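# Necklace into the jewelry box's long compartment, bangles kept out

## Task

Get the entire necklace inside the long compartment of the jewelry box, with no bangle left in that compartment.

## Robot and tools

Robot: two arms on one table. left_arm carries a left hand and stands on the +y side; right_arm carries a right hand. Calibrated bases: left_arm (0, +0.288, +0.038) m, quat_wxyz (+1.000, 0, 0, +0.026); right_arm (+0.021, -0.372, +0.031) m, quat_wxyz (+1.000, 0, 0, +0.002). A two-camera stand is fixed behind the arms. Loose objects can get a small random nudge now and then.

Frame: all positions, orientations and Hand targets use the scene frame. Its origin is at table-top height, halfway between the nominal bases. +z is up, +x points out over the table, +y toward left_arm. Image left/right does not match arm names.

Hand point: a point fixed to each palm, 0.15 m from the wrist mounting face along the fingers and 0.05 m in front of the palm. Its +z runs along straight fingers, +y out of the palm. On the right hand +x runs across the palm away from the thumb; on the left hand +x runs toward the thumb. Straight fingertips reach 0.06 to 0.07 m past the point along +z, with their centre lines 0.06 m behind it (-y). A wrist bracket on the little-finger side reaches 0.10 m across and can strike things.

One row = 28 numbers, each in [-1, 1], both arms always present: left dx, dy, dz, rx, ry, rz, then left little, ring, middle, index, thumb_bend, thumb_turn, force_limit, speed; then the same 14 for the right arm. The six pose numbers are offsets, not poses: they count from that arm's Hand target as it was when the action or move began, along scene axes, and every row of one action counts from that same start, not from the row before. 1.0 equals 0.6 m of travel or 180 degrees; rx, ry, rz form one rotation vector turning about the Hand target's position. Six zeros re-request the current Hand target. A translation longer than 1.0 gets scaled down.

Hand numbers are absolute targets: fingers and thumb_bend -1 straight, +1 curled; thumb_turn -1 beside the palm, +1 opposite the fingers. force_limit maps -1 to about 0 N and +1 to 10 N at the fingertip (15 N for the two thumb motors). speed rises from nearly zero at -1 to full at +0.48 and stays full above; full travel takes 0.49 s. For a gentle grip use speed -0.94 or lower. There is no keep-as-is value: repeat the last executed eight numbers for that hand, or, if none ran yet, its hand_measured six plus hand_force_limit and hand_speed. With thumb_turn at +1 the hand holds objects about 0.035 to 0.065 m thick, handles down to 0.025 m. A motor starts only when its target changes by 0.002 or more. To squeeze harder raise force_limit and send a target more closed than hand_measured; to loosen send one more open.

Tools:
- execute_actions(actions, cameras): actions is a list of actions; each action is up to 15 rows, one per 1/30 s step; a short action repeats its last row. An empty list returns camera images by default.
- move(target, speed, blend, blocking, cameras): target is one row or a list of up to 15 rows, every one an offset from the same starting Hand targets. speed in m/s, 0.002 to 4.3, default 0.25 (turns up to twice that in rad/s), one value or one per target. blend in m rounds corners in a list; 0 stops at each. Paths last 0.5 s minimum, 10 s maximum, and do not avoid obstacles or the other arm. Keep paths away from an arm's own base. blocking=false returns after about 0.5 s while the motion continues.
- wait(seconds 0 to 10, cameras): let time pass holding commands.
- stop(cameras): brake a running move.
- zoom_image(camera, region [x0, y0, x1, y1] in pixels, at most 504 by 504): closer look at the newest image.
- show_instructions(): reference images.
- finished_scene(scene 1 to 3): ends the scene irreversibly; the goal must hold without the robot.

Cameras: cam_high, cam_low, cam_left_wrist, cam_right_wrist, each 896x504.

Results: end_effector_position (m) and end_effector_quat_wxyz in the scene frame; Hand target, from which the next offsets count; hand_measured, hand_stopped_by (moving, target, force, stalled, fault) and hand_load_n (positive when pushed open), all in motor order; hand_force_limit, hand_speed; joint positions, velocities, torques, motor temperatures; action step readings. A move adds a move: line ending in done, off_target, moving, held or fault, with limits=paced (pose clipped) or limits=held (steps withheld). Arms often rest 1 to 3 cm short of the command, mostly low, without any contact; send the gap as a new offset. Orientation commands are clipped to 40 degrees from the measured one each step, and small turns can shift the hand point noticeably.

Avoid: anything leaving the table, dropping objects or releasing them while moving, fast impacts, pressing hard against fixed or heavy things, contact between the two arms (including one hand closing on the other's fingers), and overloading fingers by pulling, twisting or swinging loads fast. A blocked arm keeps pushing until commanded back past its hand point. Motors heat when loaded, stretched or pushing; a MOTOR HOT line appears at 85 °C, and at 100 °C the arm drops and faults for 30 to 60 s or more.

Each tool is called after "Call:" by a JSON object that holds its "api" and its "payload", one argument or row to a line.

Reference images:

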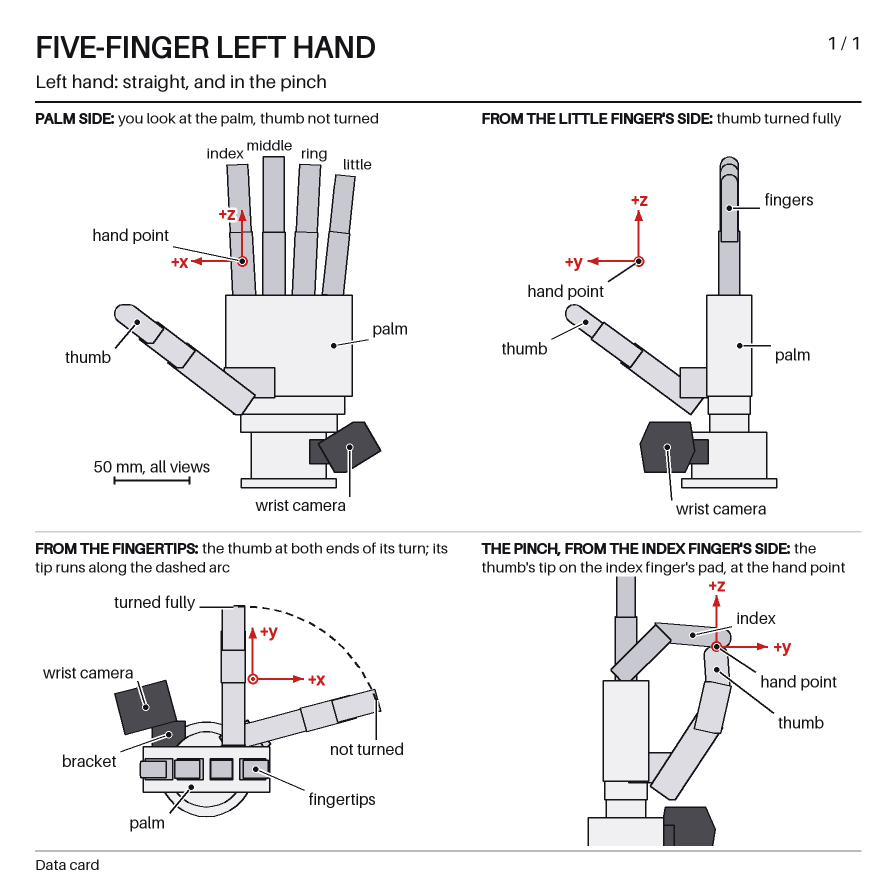

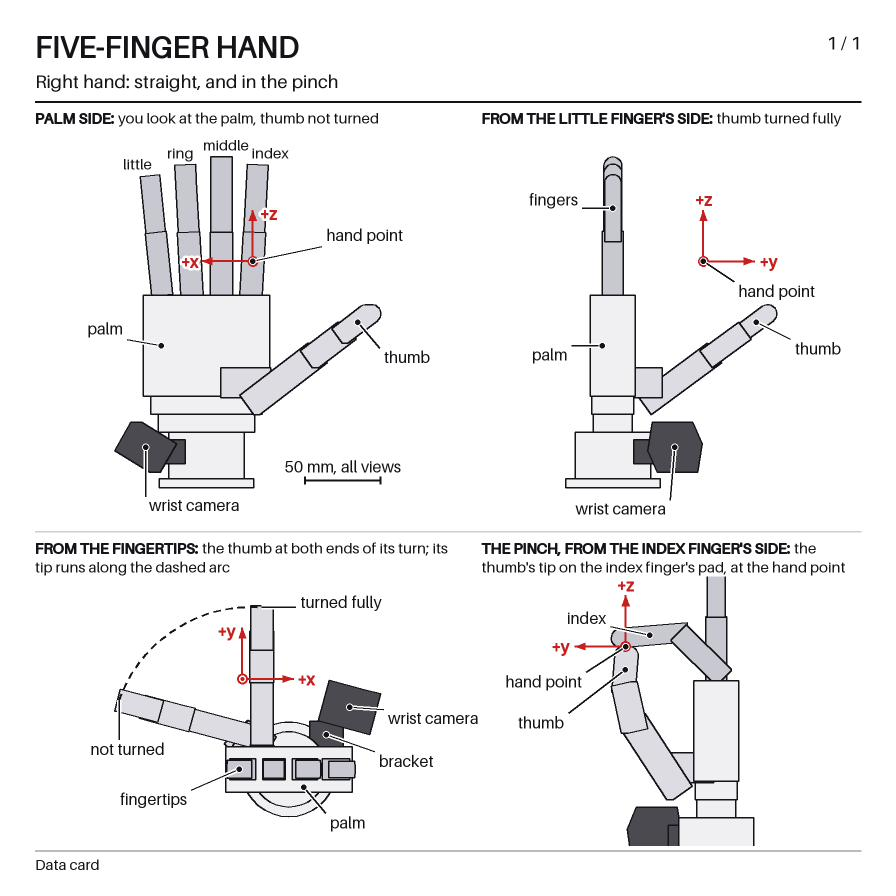

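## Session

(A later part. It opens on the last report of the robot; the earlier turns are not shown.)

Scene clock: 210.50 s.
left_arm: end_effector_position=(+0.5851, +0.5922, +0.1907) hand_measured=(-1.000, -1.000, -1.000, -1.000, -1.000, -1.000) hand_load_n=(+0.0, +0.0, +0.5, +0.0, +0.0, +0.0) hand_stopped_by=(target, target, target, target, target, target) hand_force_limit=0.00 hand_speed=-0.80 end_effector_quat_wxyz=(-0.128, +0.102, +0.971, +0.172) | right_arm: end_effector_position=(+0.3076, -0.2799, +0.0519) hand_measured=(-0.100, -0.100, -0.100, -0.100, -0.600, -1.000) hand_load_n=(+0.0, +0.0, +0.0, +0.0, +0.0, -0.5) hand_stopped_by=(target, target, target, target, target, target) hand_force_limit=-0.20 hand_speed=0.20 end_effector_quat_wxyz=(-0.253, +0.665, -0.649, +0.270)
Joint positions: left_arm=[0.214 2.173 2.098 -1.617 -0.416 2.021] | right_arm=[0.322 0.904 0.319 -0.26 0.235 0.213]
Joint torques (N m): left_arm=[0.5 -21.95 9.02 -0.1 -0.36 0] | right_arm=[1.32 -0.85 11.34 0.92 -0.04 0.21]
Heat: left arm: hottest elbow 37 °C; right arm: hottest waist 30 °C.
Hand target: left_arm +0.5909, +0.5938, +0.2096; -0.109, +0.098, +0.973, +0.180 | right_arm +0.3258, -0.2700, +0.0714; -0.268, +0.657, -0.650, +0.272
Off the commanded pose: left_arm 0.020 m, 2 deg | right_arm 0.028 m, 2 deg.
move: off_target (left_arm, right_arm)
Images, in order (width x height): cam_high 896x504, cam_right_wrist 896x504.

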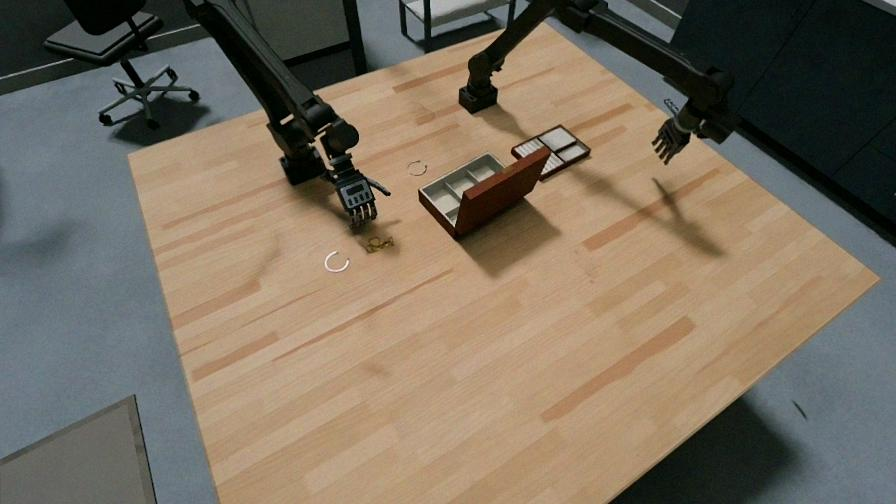

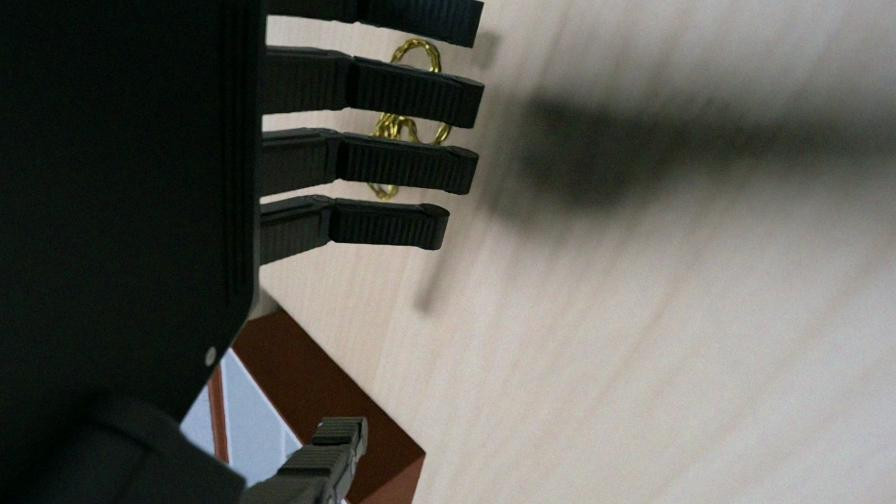

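Call:
{"api": "move", "payload": {
  "target": [
    [0,0,0,0,0,0,-1,-1,-1,-1,-1,-1,0,-0.8,0.027,0.021,-0.05,0,0,0,-0.1,-0.1,-0.1,-0.1,-0.6,-1,-0.2,0.2],
    [0,0,0,0,0,0,-1,-1,-1,-1,-1,-1,0,-0.8,0.025,0.019,-0.083,0,0,0,-0.1,-0.1,-0.1,-0.1,-0.6,-1,-0.2,0.2],
    [0,0,0,0,0,0,-1,-1,-1,-1,-1,-1,0,-0.8,0.26,0.0,-0.083,0,0,0,-0.1,-0.1,-0.1,-0.1,-0.6,-1,-0.2,0.2]
  ],
  "speed": [0.1,0.06,0.07],
  "cameras": ["cam_high", "cam_right_wrist"]
}}

Call:
{"api": "zoom_image", "payload": {
  "camera": "cam_high",
  "region": [350, 220, 450, 290]
}}

Scene clock: 215.80 s.
left_arm: end_effector_position=(+0.5851, +0.5922, +0.1907) hand_measured=(-1.000, -1.000, -1.000, -1.000, -1.000, -1.000) hand_load_n=(+0.0, +0.0, +0.0, +0.0, +0.0, +0.0) hand_stopped_by=(target, target, target, target, target, target) hand_force_limit=0.00 hand_speed=-0.80 end_effector_quat_wxyz=(-0.128, +0.102, +0.971, +0.172) | right_arm: end_effector_position=(+0.4631, -0.2646, +0.0212) hand_measured=(-0.100, -0.100, -0.100, -0.100, -0.600, -1.000) hand_load_n=(+0.0, +0.0, -4.0, +0.0, +0.0, +0.0) hand_stopped_by=(target, target, target, target, target, target) hand_force_limit=-0.20 hand_speed=0.20 end_effector_quat_wxyz=(-0.266, +0.660, -0.651, +0.264)
Joint positions: left_arm=[0.214 2.173 2.098 -1.617 -0.416 2.021] | right_arm=[0.211 1.488 0.632 0.042 0.14 0.144]
Joint torques (N m): left_arm=[0.32 -21.95 8.94 -0.17 -0.36 0.02] | right_arm=[-0.5 -4.6 8.76 2.1 -0.03 -0.12]
Heat: left arm: hottest elbow 37 °C; right arm: hottest elbow 31 °C.
Hand target: left_arm +0.5909, +0.5938, +0.2096; -0.109, +0.098, +0.973, +0.180 | right_arm +0.4819, -0.2700, +0.0216; -0.268, +0.657, -0.649, +0.272
Off the commanded pose: left_arm 0.020 m, 2 deg | right_arm 0.020 m, 1 deg.
move: off_target (left_arm, right_arm)
Images, in order (width x height): cam_high 896x504, cam_right_wrist 896x504.

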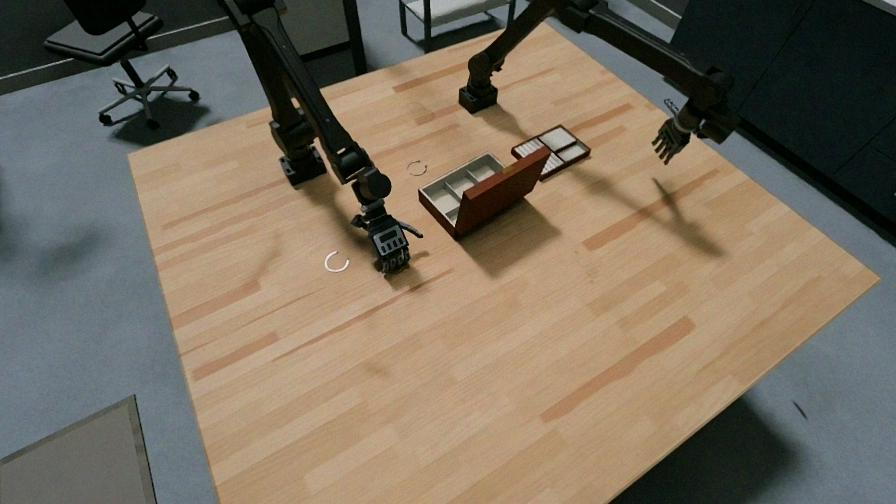

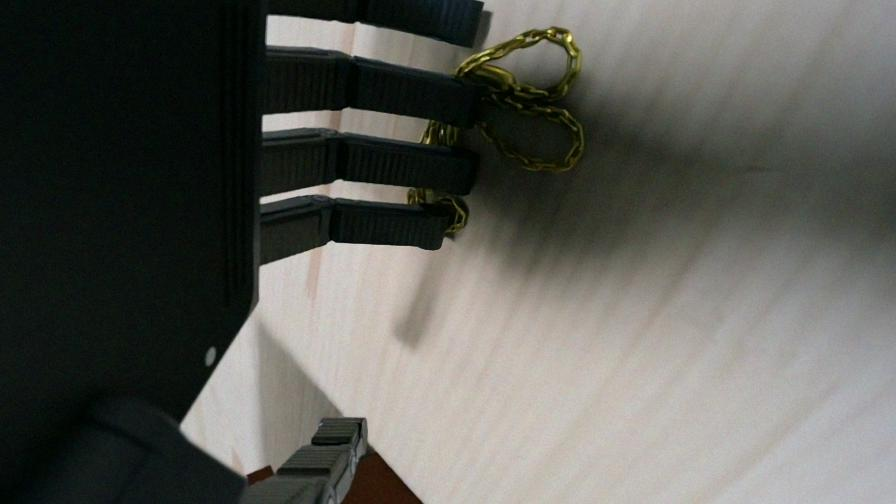

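Scaled by 5.040 from the camera's 896x504 image, which has a finer 1280x720 frame.

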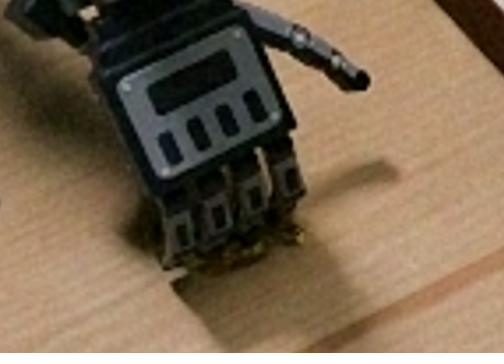

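Call:
{"api": "move", "payload": {
  "target": [
    [0,0,0,0,0,0,-1,-1,-1,-1,-1,-1,0,-0.8,-0.02,0.0,0.1,0,0,0,-0.1,-0.1,-0.1,-0.1,-0.6,-1,-0.2,0.2],
    [0,0,0,0,0,0,-1,-1,-1,-1,-1,-1,0,-0.8,0.02,-0.015,0.1,0,-0.23,0,-1,-1,-0.15,-0.15,-0.07,1,-0.2,0.2]
  ],
  "speed": 0.15,
  "cameras": ["cam_high", "cam_right_wrist"]
}}

Call:
{"api": "zoom_image", "payload": {
  "camera": "cam_high",
  "region": [350, 220, 450, 290]
}}

Scene clock: 221.97 s.
left_arm: end_effector_position=(+0.5851, +0.5922, +0.1907) hand_measured=(-1.000, -1.000, -1.000, -1.000, -1.000, -1.000) hand_load_n=(+0.0, +0.0, +0.0, +0.0, +0.0, +0.0) hand_stopped_by=(target, target, target, target, target, target) hand_force_limit=0.00 hand_speed=-0.80 end_effector_quat_wxyz=(-0.128, +0.102, +0.971, +0.172) | right_arm: end_effector_position=(+0.4949, -0.2816, +0.0837) hand_measured=(-1.000, -1.000, -0.150, -0.150, -0.070, +1.000) hand_load_n=(+0.0, +0.0, +0.0, +0.0, +0.0, +0.0) hand_stopped_by=(target, target, target, target, target, target) hand_force_limit=-0.20 hand_speed=0.20 end_effector_quat_wxyz=(+0.480, -0.516, +0.519, -0.484)
Joint positions: left_arm=[0.214 2.173 2.098 -1.617 -0.416 2.021] | right_arm=[0.21 1.66 0.338 1.25 0.22 0.014]
Joint torques (N m): left_arm=[0.91 -21.83 8.98 -0.18 -0.35 0] | right_arm=[1.38 -5.3 3.4 2.78 0.02 -0.08]
Heat: left arm: hottest elbow 37 °C; right arm: hottest elbow 31 °C.
Hand target: left_arm +0.5909, +0.5938, +0.2096; -0.109, +0.098, +0.973, +0.180 | right_arm +0.4938, -0.2791, +0.0816; +0.480, -0.519, +0.513, -0.487
Off the commanded pose: left_arm 0.020 m, 2 deg | right_arm 0.004 m, 1 deg.
move: off_target (left_arm)
Images, in order (width x height): cam_high 896x504, cam_right_wrist 896x504.

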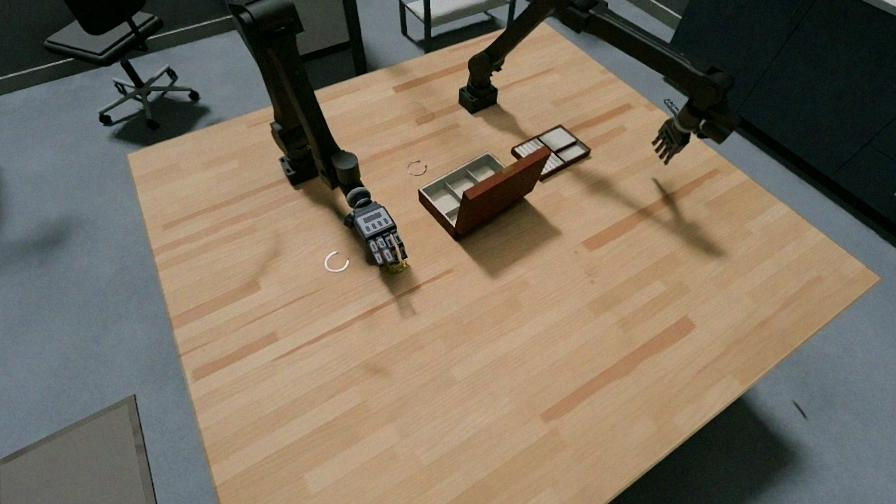

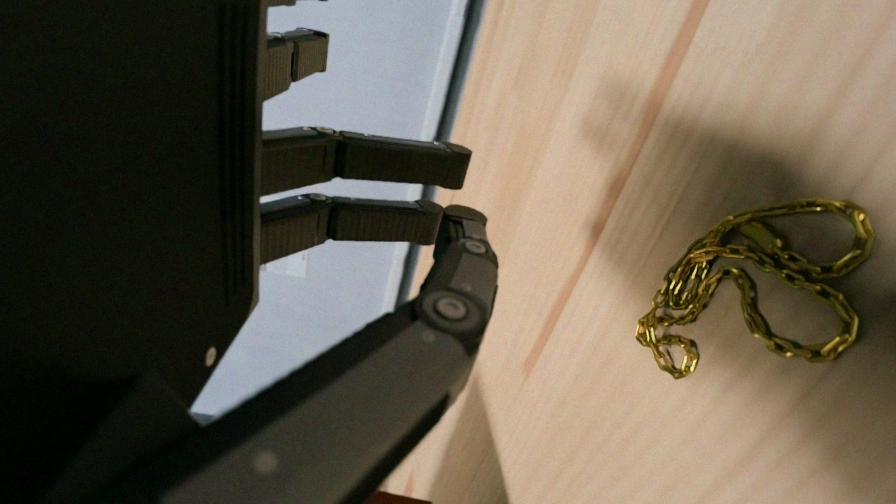

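Scaled by 5.040 from the camera's 896x504 image, which has a finer 1280x720 frame.

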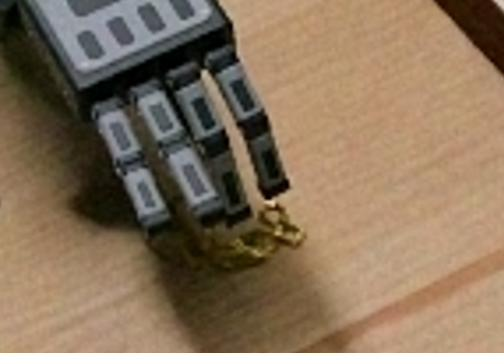

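Call:
{"api": "move", "payload": {
  "target": [
    [0,0,0,0,0,0,-1,-1,-1,-1,-1,-1,0,-0.8,0.01,0.01,-0.08,0,0,0,-1,-1,-0.15,-0.15,-0.07,1,-0.2,0.2]
  ],
  "speed": 0.12,
  "cameras": ["cam_high", "cam_right_wrist"]
}}

Call:
{"api": "zoom_image", "payload": {
  "camera": "cam_high",
  "region": [350, 220, 450, 290]
}}

Call:
{"api": "zoom_image", "payload": {
  "camera": "cam_right_wrist",
  "region": [400, 120, 700, 320]
}}

Scene clock: 224.57 s.
left_arm: end_effector_position=(+0.5851, +0.5922, +0.1907) hand_measured=(-1.000, -1.000, -1.000, -1.000, -1.000, -1.000) hand_load_n=(+0.0, -0.5, +0.0, +0.0, +0.0, +0.0) hand_stopped_by=(target, target, target, target, target, target) hand_force_limit=0.00 hand_speed=-0.80 end_effector_quat_wxyz=(-0.128, +0.102, +0.971, +0.172) | right_arm: end_effector_position=(+0.4940, -0.2808, +0.0307) hand_measured=(-1.000, -1.000, -0.150, -0.150, -0.070, +1.000) hand_load_n=(+0.0, +0.0, +0.0, +0.0, +0.0, +0.0) hand_stopped_by=(target, target, target, target, target, target) hand_force_limit=-0.20 hand_speed=0.20 end_effector_quat_wxyz=(-0.473, +0.520, -0.523, +0.482)
Joint positions: left_arm=[0.214 2.173 2.098 -1.617 -0.416 2.021] | right_arm=[0.218 1.908 0.355 1.462 0.235 0.014]
Joint torques (N m): left_arm=[0.62 -21.66 8.94 -0.13 -0.34 0.02] | right_arm=[1.9 -6.36 3.15 2.82 0.08 -0.07]
Heat: left arm: hottest elbow 37 °C; right arm: hottest elbow 31 °C.
Hand target: left_arm +0.5909, +0.5938, +0.2096; -0.109, +0.098, +0.973, +0.180 | right_arm +0.4999, -0.2732, +0.0337; -0.480, +0.519, -0.513, +0.487
Off the commanded pose: left_arm 0.020 m, 2 deg | right_arm 0.010 m, 2 deg.
move: off_target (left_arm)
Images, in order (width x height): cam_high 896x504, cam_right_wrist 896x504.

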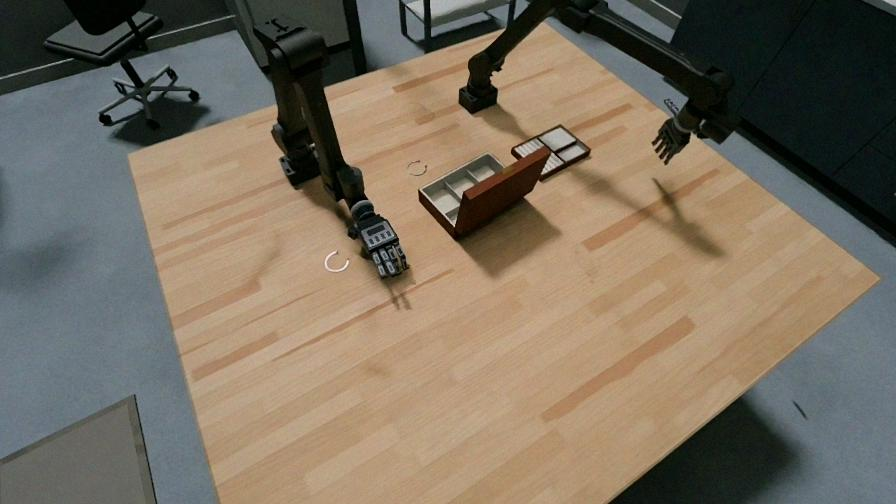

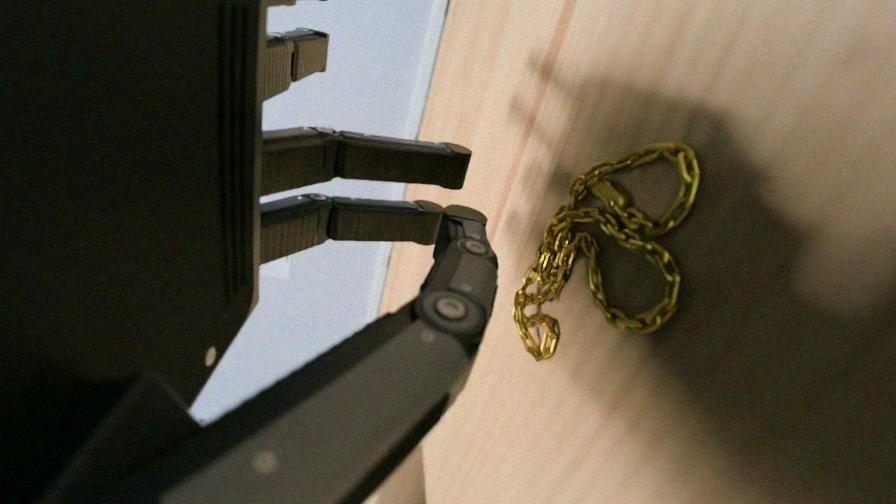

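Scaled by 5.040 from the camera's 896x504 image, which has a finer 1280x720 frame.

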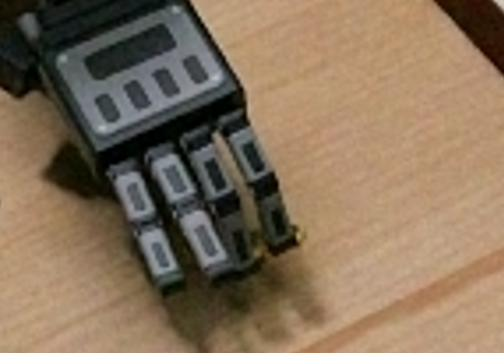

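Scaled by 1.680 from the camera's 896x504 image, which has a finer 1280x720 frame.

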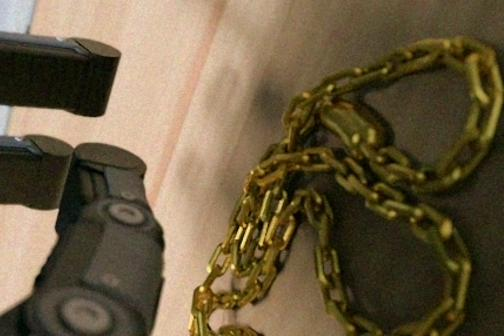

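Call:
{"api": "move", "payload": {
  "target": [
    [0,0,0,0,0,0,-1,-1,-1,-1,-1,-1,0,-0.8,0.0,0.0,-0.035,0,0,0,-1,-1,-0.15,-0.15,-0.07,1,-0.2,0.2]
  ],
  "speed": 0.06,
  "cameras": ["cam_low", "cam_right_wrist"]
}}

Call:
{"api": "zoom_image", "payload": {
  "camera": "cam_low",
  "region": [190, 230, 270, 300]
}}

Call:
{"api": "zoom_image", "payload": {
  "camera": "cam_right_wrist",
  "region": [400, 120, 700, 320]
}}

Scene clock: 226.97 s.
left_arm: end_effector_position=(+0.5851, +0.5922, +0.1907) hand_measured=(-1.000, -1.000, -1.000, -1.000, -1.000, -1.000) hand_load_n=(+0.0, +0.0, +0.0, +0.0, +0.0, +0.0) hand_stopped_by=(target, target, target, target, target, target) hand_force_limit=0.00 hand_speed=-0.80 end_effector_quat_wxyz=(-0.128, +0.102, +0.971, +0.172) | right_arm: end_effector_position=(+0.4955, -0.2804, +0.0104) hand_measured=(-1.000, -1.000, -0.150, -0.150, -0.070, +1.000) hand_load_n=(+0.0, +0.0, +0.0, +0.0, +0.0, +0.0) hand_stopped_by=(target, target, target, target, target, target) hand_force_limit=-0.20 hand_speed=0.20 end_effector_quat_wxyz=(-0.471, +0.522, -0.524, +0.481)
Joint positions: left_arm=[0.214 2.173 2.098 -1.617 -0.416 2.021] | right_arm=[0.218 2.001 0.375 1.53 0.235 0.014]
Joint torques (N m): left_arm=[0.79 -21.77 8.96 -0.08 -0.34 -0.01] | right_arm=[1.9 -6.83 2.4 2.85 0.08 -0.06]
Heat: left arm: hottest elbow 37 °C; right arm: hottest waist 30 °C.
Hand target: left_arm +0.5909, +0.5938, +0.2096; -0.109, +0.098, +0.973, +0.180 | right_arm +0.4999, -0.2731, +0.0126; -0.480, +0.519, -0.513, +0.487
Off the commanded pose: left_arm 0.020 m, 2 deg | right_arm 0.009 m, 2 deg.
joint sent to its limit (right arm) — joint 4 (wrist pitch), upper limit. The joint targets still meet the commanded pose.
move: off_target (left_arm)
Images, in order (width x height): cam_low 896x504, cam_right_wrist 896x504.

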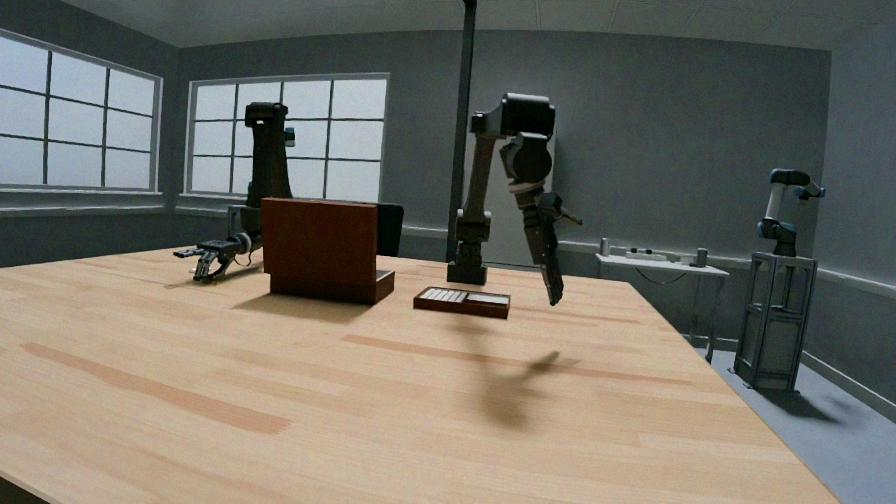

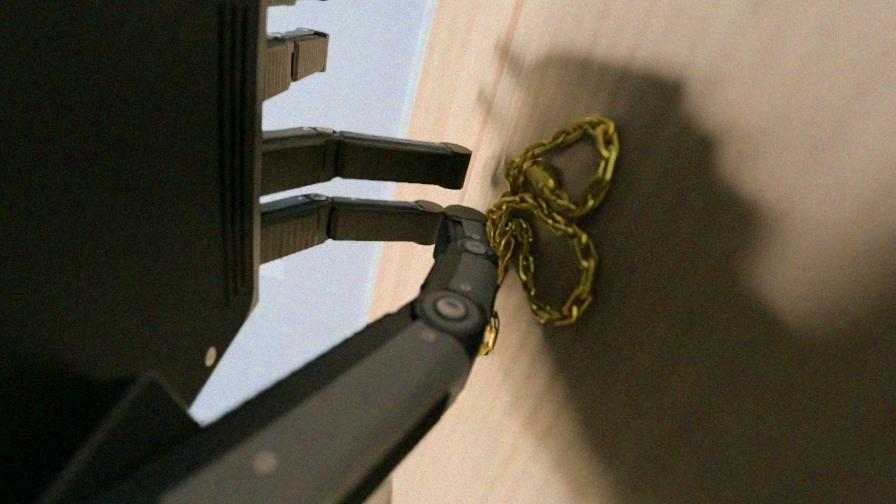

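Scaled by 6.300 from the camera's 896x504 image, which has a finer 1280x720 frame.

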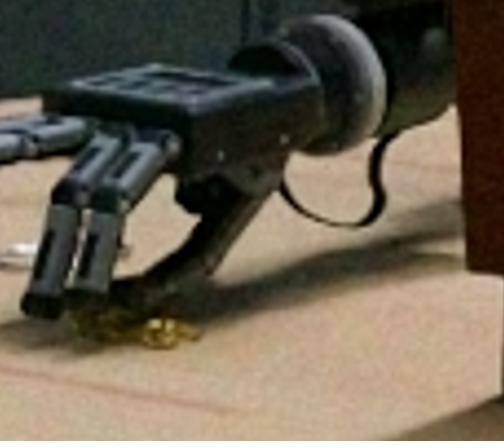

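Scaled by 1.680 from the camera's 896x504 image, which has a finer 1280x720 frame.

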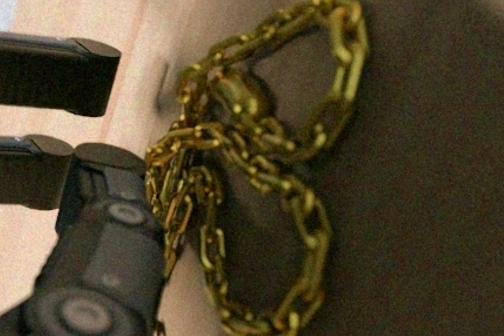

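Call:
{"api": "move", "payload": {
  "target": [
    [0,0,0,0,0,0,-1,-1,-1,-1,-1,-1,0,-0.8,0.0,0.0,-0.012,0,0,0,-1,-1,-0.15,-0.15,-0.15,1,-0.2,0.2]
  ],
  "speed": 0.06,
  "cameras": ["cam_low", "cam_right_wrist"]
}}

Call:
{"api": "zoom_image", "payload": {
  "camera": "cam_low",
  "region": [190, 250, 250, 300]
}}

Call:
{"api": "zoom_image", "payload": {
  "camera": "cam_right_wrist",
  "region": [400, 120, 700, 320]
}}

Scene clock: 228.63 s.
left_arm: end_effector_position=(+0.5851, +0.5922, +0.1907) hand_measured=(-1.000, -1.000, -1.000, -1.000, -1.000, -1.000) hand_load_n=(+0.0, +0.0, +0.0, +0.0, +0.0, +0.0) hand_stopped_by=(target, target, target, target, target, target) hand_force_limit=0.00 hand_speed=-0.80 end_effector_quat_wxyz=(-0.128, +0.102, +0.971, +0.172) | right_arm: end_effector_position=(+0.4981, -0.2799, +0.0080) hand_measured=(-1.000, -1.000, -0.150, -0.150, -0.150, +1.000) hand_load_n=(-0.5, +0.0, -0.5, +0.0, -1.0, +0.0) hand_stopped_by=(target, target, target, target, target, target) hand_force_limit=-0.20 hand_speed=0.20 end_effector_quat_wxyz=(-0.471, +0.521, -0.524, +0.481)
Joint positions: left_arm=[0.214 2.173 2.098 -1.617 -0.416 2.021] | right_arm=[0.218 2.014 0.383 1.535 0.235 0.014]
Joint torques (N m): left_arm=[0.91 -21.95 8.98 -0.23 -0.36 0.01] | right_arm=[1.85 -6.53 2.18 2.59 0.05 -0.03]
Heat: left arm: hottest elbow 37 °C; right arm: hottest waist 30 °C.
Hand target: left_arm +0.5909, +0.5938, +0.2096; -0.109, +0.098, +0.973, +0.180 | right_arm +0.4999, -0.2731, +0.0055; -0.480, +0.519, -0.513, +0.487
Off the commanded pose: left_arm 0.020 m, 2 deg | right_arm 0.007 m, 2 deg.
joint sent to its limit (right arm) — joint 4 (wrist pitch), upper limit. The joint targets still meet the commanded pose.
move: off_target (left_arm)
Images, in order (width x height): cam_low 896x504, cam_right_wrist 896x504.

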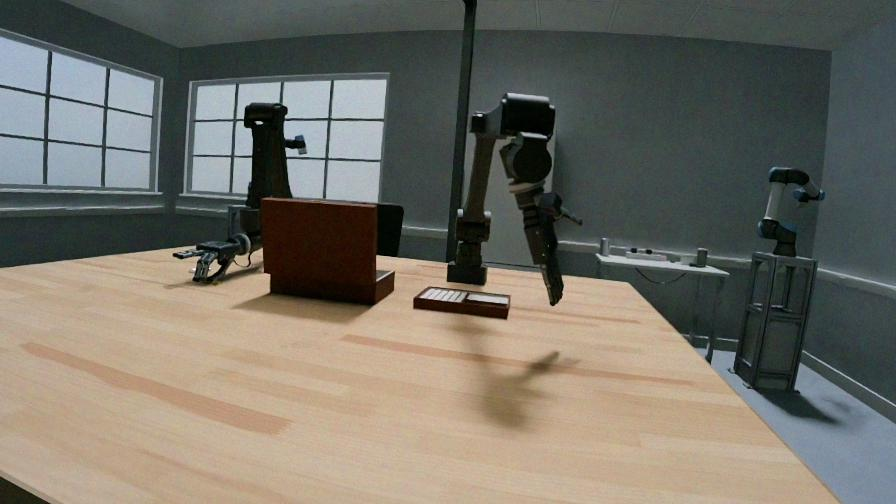

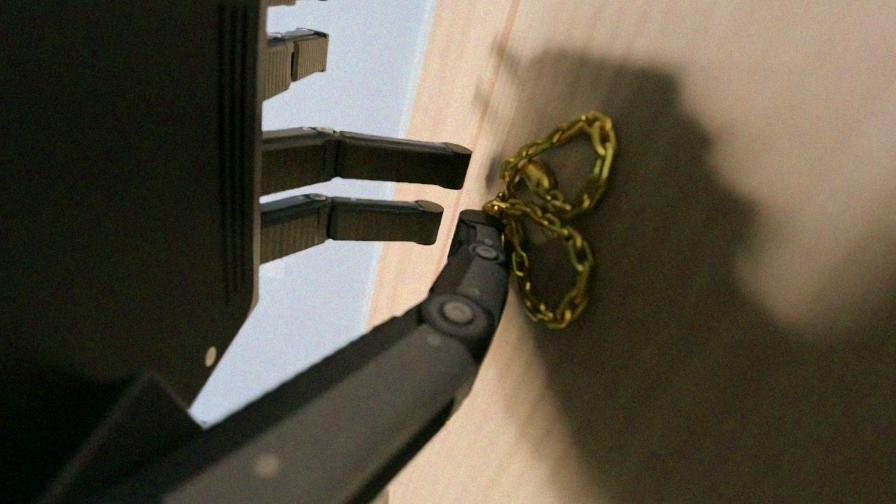

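Scaled by 8.400 from the camera's 896x504 image, which has a finer 1280x720 frame.

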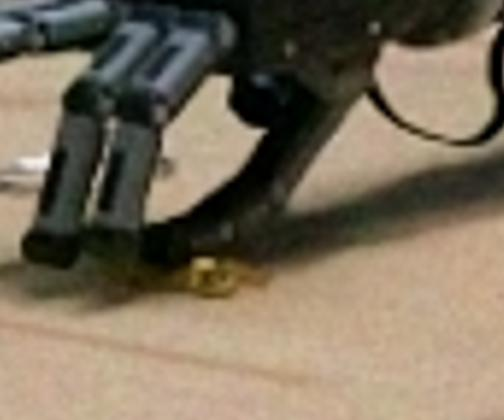

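Scaled by 1.680 from the camera's 896x504 image, which has a finer 1280x720 frame.

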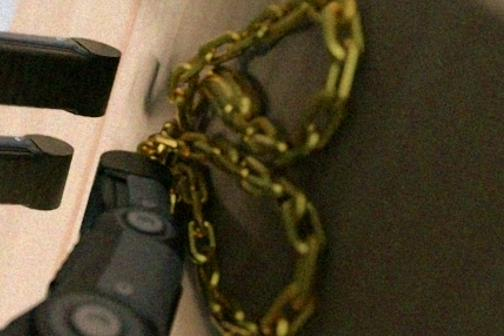

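Call:
{"api": "move", "payload": {
  "target": [
    [0,0,0,0,0,0,-1,-1,-1,-1,-1,-1,0,-0.8,-0.004,0.0,-0.01,0,0,0,-1,-1,0.0,0.0,-0.15,1,-0.1,-0.4],
    [0,0,0,0,0,0,-1,-1,-1,-1,-1,-1,0,-0.8,-0.004,0.0,-0.016,0,0,0,-1,-1,0.7,0.7,-0.15,1,0.0,-0.7]
  ],
  "speed": 0.05,
  "cameras": ["cam_right_wrist","cam_low"]
}}

Call:
{"api": "zoom_image", "payload": {
  "camera": "cam_low",
  "region": [190, 250, 250, 300]
}}

Call:
{"api": "zoom_image", "payload": {
  "camera": "cam_right_wrist",
  "region": [400, 120, 700, 320]
}}

Scene clock: 231.70 s.
left_arm: end_effector_position=(+0.5851, +0.5922, +0.1907) hand_measured=(-1.000, -1.000, -1.000, -1.000, -1.000, -1.000) hand_load_n=(+0.5, +0.0, +0.0, +0.0, +0.0, +0.0) hand_stopped_by=(target, target, target, target, target, target) hand_force_limit=0.00 hand_speed=-0.80 end_effector_quat_wxyz=(-0.128, +0.102, +0.971, +0.172) | right_arm: end_effector_position=(+0.5019, -0.2791, +0.0079) hand_measured=(-1.000, -1.000, +0.214, +0.272, -0.150, +1.000) hand_load_n=(+0.0, +0.0, +10.0, +3.5, +1.5, -2.5) hand_stopped_by=(target, target, force, force, target, target) hand_force_limit=0.00 hand_speed=-0.70 end_effector_quat_wxyz=(-0.474, +0.518, -0.523, +0.484)
Joint positions: left_arm=[0.214 2.173 2.098 -1.617 -0.416 2.021] | right_arm=[0.219 2.028 0.394 1.549 0.237 0.014]
Joint torques (N m): left_arm=[0.79 -21.77 8.95 -0.17 -0.35 0] | right_arm=[1.9 -6.07 1.51 2.02 0.02 0]
Heat: left arm: hottest elbow 37 °C; right arm: hottest waist 30 °C.
Hand target: left_arm +0.5909, +0.5938, +0.2096; -0.109, +0.098, +0.973, +0.180 | right_arm +0.4974, -0.2730, -0.0042; -0.480, +0.519, -0.513, +0.487
Off the commanded pose: left_arm 0.020 m, 2 deg | right_arm 0.014 m, 1 deg.
joint sent to its limit (right arm) — joint 4 (wrist pitch), upper limit. The joint targets still meet the commanded pose.
move: off_target (left_arm, right_arm); target 2's new numbers were sent with right_arm's hand 0.014 m and 2 deg from that target
Images, in order (width x height): cam_low 896x504, cam_right_wrist 896x504.

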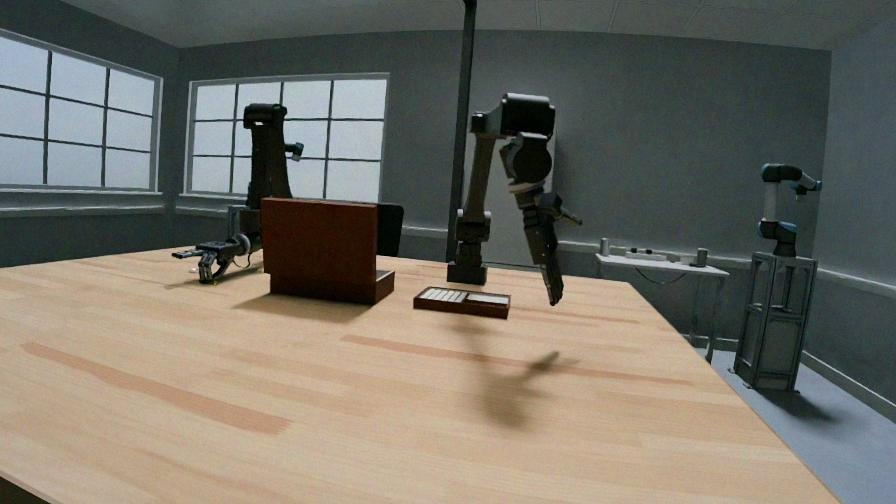

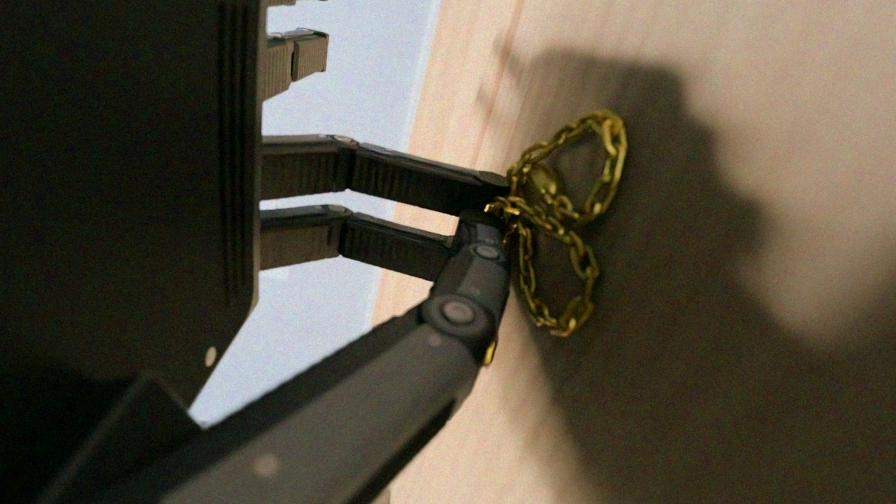

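Scaled by 8.400 from the camera's 896x504 image, which has a finer 1280x720 frame.

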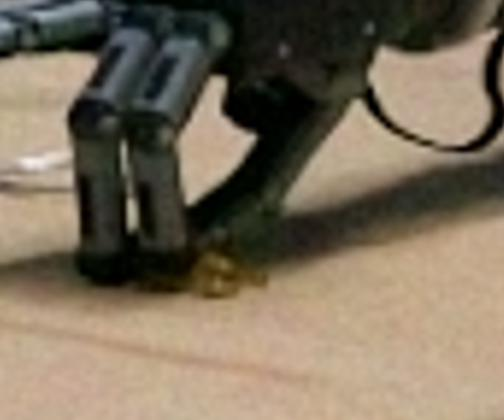

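Scaled by 1.680 from the camera's 896x504 image, which has a finer 1280x720 frame.

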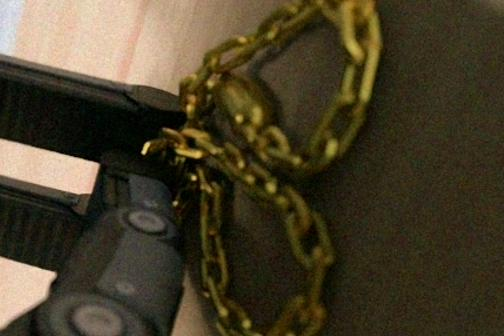

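Call:
{"api": "move", "payload": {
  "target": [
    [0,0,0,0,0,0,-1,-1,-1,-1,-1,-1,0,-0.8,0.0,0.0,0.07,0,0,0,-1,-1,0.7,0.7,-0.15,1,0.0,-0.7]
  ],
  "speed": 0.06,
  "cameras": ["cam_right_wrist","cam_low"]
}}

Call:
{"api": "zoom_image", "payload": {
  "camera": "cam_low",
  "region": [190, 240, 250, 300]
}}

Scene clock: 233.53 s.
left_arm: end_effector_position=(+0.5851, +0.5922, +0.1907) hand_measured=(-1.000, -1.000, -1.000, -1.000, -1.000, -1.000) hand_load_n=(+0.0, +0.0, +0.0, +0.0, +0.0, +0.0) hand_stopped_by=(target, target, target, target, target, target) hand_force_limit=0.00 hand_speed=-0.80 end_effector_quat_wxyz=(-0.128, +0.102, +0.971, +0.172) | right_arm: end_effector_position=(+0.4987, -0.2796, +0.0317) hand_measured=(-1.000, -1.000, +0.214, +0.272, -0.150, +1.000) hand_load_n=(+0.0, +0.0, +9.5, +3.0, +2.5, -2.0) hand_stopped_by=(target, target, force, force, target, target) hand_force_limit=0.00 hand_speed=-0.70 end_effector_quat_wxyz=(+0.478, -0.514, +0.520, -0.486)
Joint positions: left_arm=[0.214 2.173 2.098 -1.617 -0.416 2.021] | right_arm=[0.22 1.927 0.367 1.488 0.237 0.014]
Joint torques (N m): left_arm=[0.91 -21.66 8.98 -0.18 -0.35 0] | right_arm=[1.96 -9.11 1.59 1.32 0.02 -0.08]
Heat: left arm: hottest elbow 37 °C; right arm: hottest waist 30 °C.
Hand target: left_arm +0.5909, +0.5938, +0.2096; -0.109, +0.098, +0.973, +0.180 | right_arm +0.4974, -0.2731, +0.0378; +0.480, -0.519, +0.513, -0.487
Off the commanded pose: left_arm 0.020 m, 2 deg | right_arm 0.009 m, 1 deg.
move: off_target (left_arm)
Images, in order (width x height): cam_low 896x504, cam_right_wrist 896x504.

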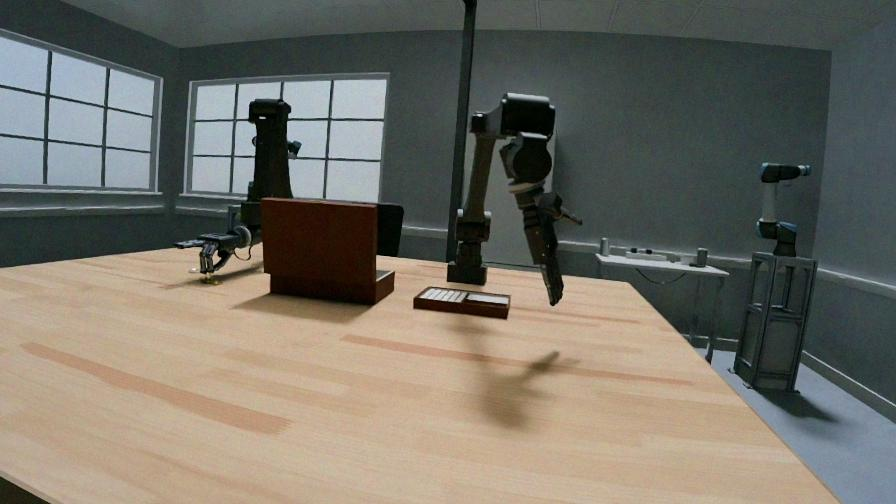

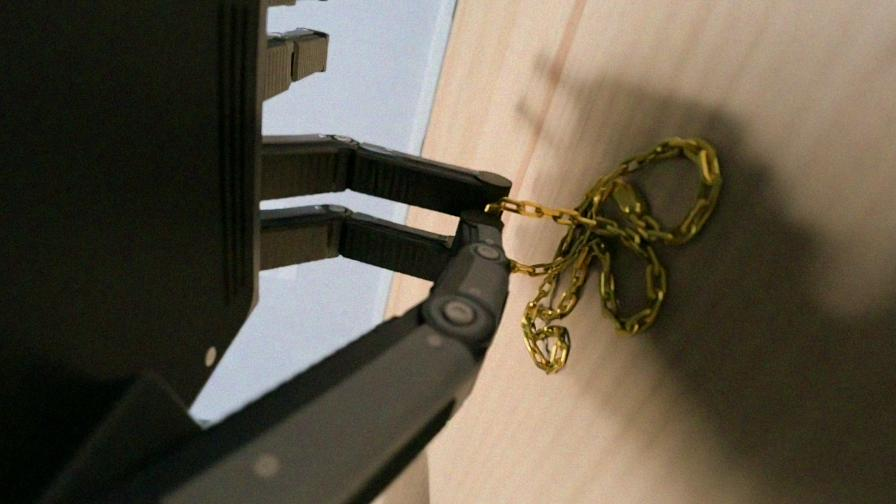

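Scaled by 8.400 from the camera's 896x504 image, which has a finer 1280x720 frame.

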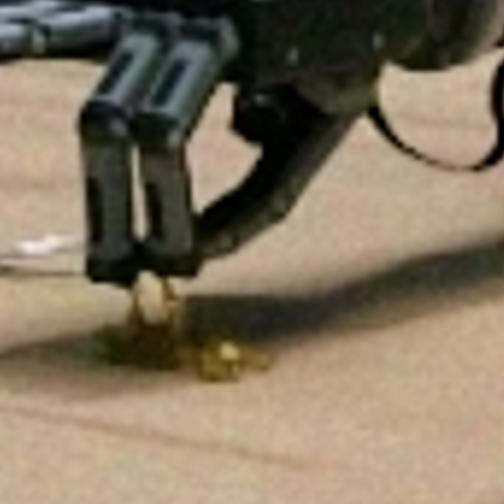

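Call:
{"api": "move", "payload": {
  "target": [
    [0,0,0,0,0,0,-1,-1,-1,-1,-1,-1,0,-0.8,-0.03,0.0,0.25,0,0.0,0,-1,-1,0.7,0.7,-0.15,1,0.0,-0.7],
    [0,0,0,0,0,0,-1,-1,-1,-1,-1,-1,0,-0.8,-0.06,0.0,0.47,0,0.0,0,-1,-1,0.7,0.7,-0.15,1,0.0,-0.7]
  ],
  "speed": 0.1,
  "blend": [0.05,0],
  "cameras": ["cam_high","cam_right_wrist","cam_low"]
}}

Call:
{"api": "zoom_image", "payload": {
  "camera": "cam_low",
  "region": [180, 170, 280, 300]
}}

Scene clock: 238.67 s.
left_arm: end_effector_position=(+0.5851, +0.5922, +0.1907) hand_measured=(-1.000, -1.000, -1.000, -1.000, -1.000, -1.000) hand_load_n=(+0.0, +0.0, +0.0, +0.0, +0.0, +0.0) hand_stopped_by=(target, target, target, target, target, target) hand_force_limit=0.00 hand_speed=-0.80 end_effector_quat_wxyz=(-0.128, +0.102, +0.971, +0.172) | right_arm: end_effector_position=(+0.4531, -0.2815, +0.2823) hand_measured=(-1.000, -1.000, +0.214, +0.272, -0.150, +1.000) hand_load_n=(-0.5, +0.0, +9.5, +3.5, +2.5, -2.0) hand_stopped_by=(target, target, force, force, target, target) hand_force_limit=0.00 hand_speed=-0.70 end_effector_quat_wxyz=(-0.462, +0.530, -0.528, +0.477)
Joint positions: left_arm=[0.214 2.173 2.098 -1.617 -0.416 2.021] | right_arm=[0.252 0.828 0.531 0.175 0.268 0.014]
Joint torques (N m): left_arm=[0.56 -21.95 8.94 -0.08 -0.36 -0.03] | right_arm=[1.96 -2.78 12.98 1.36 0.09 -0.05]
Heat: left arm: hottest elbow 37 °C; right arm: hottest waist 30 °C.
Hand target: left_arm +0.5909, +0.5938, +0.2096; -0.109, +0.098, +0.973, +0.180 | right_arm +0.4614, -0.2732, +0.3198; -0.480, +0.519, -0.513, +0.487
Off the commanded pose: left_arm 0.020 m, 2 deg | right_arm 0.039 m, 3 deg.
move: off_target (left_arm, right_arm)
Images, in order (width x height): cam_high 896x504, cam_low 896x504, cam_right_wrist 896x504.

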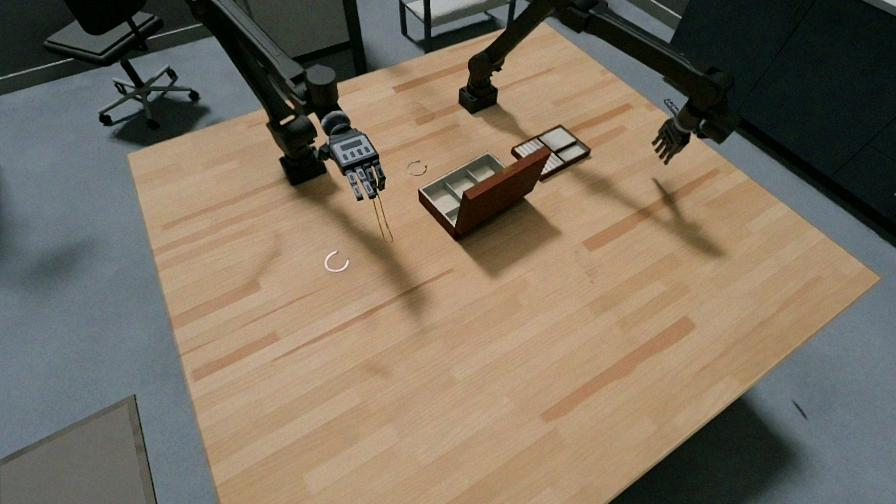

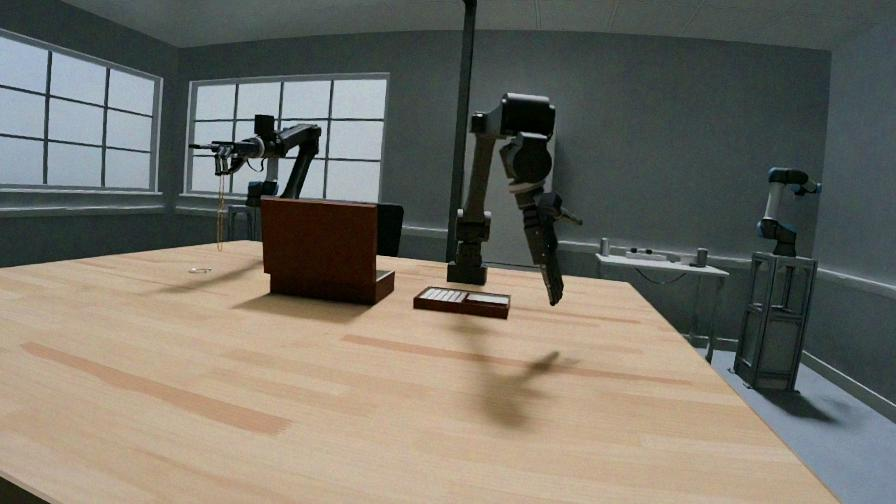

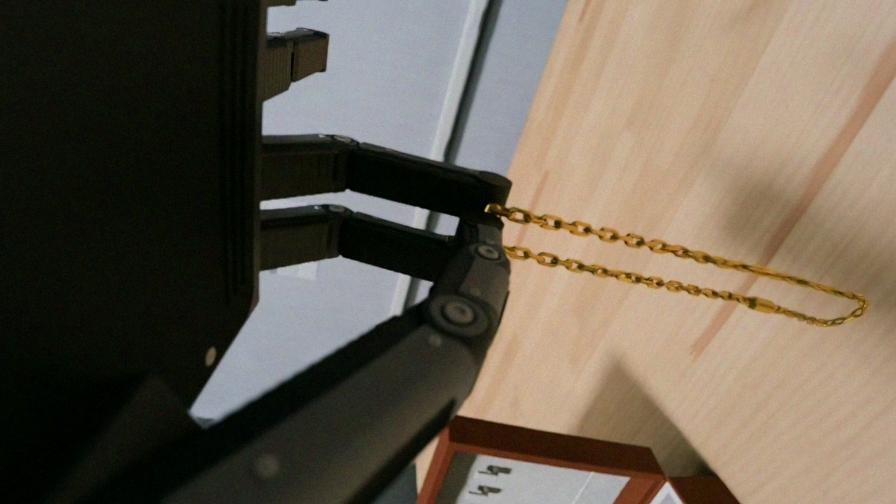

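Scaled by 3.877 from the camera's 896x504 image, which has a finer 1280x720 frame.

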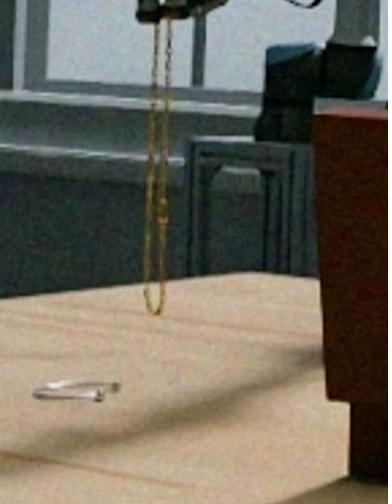

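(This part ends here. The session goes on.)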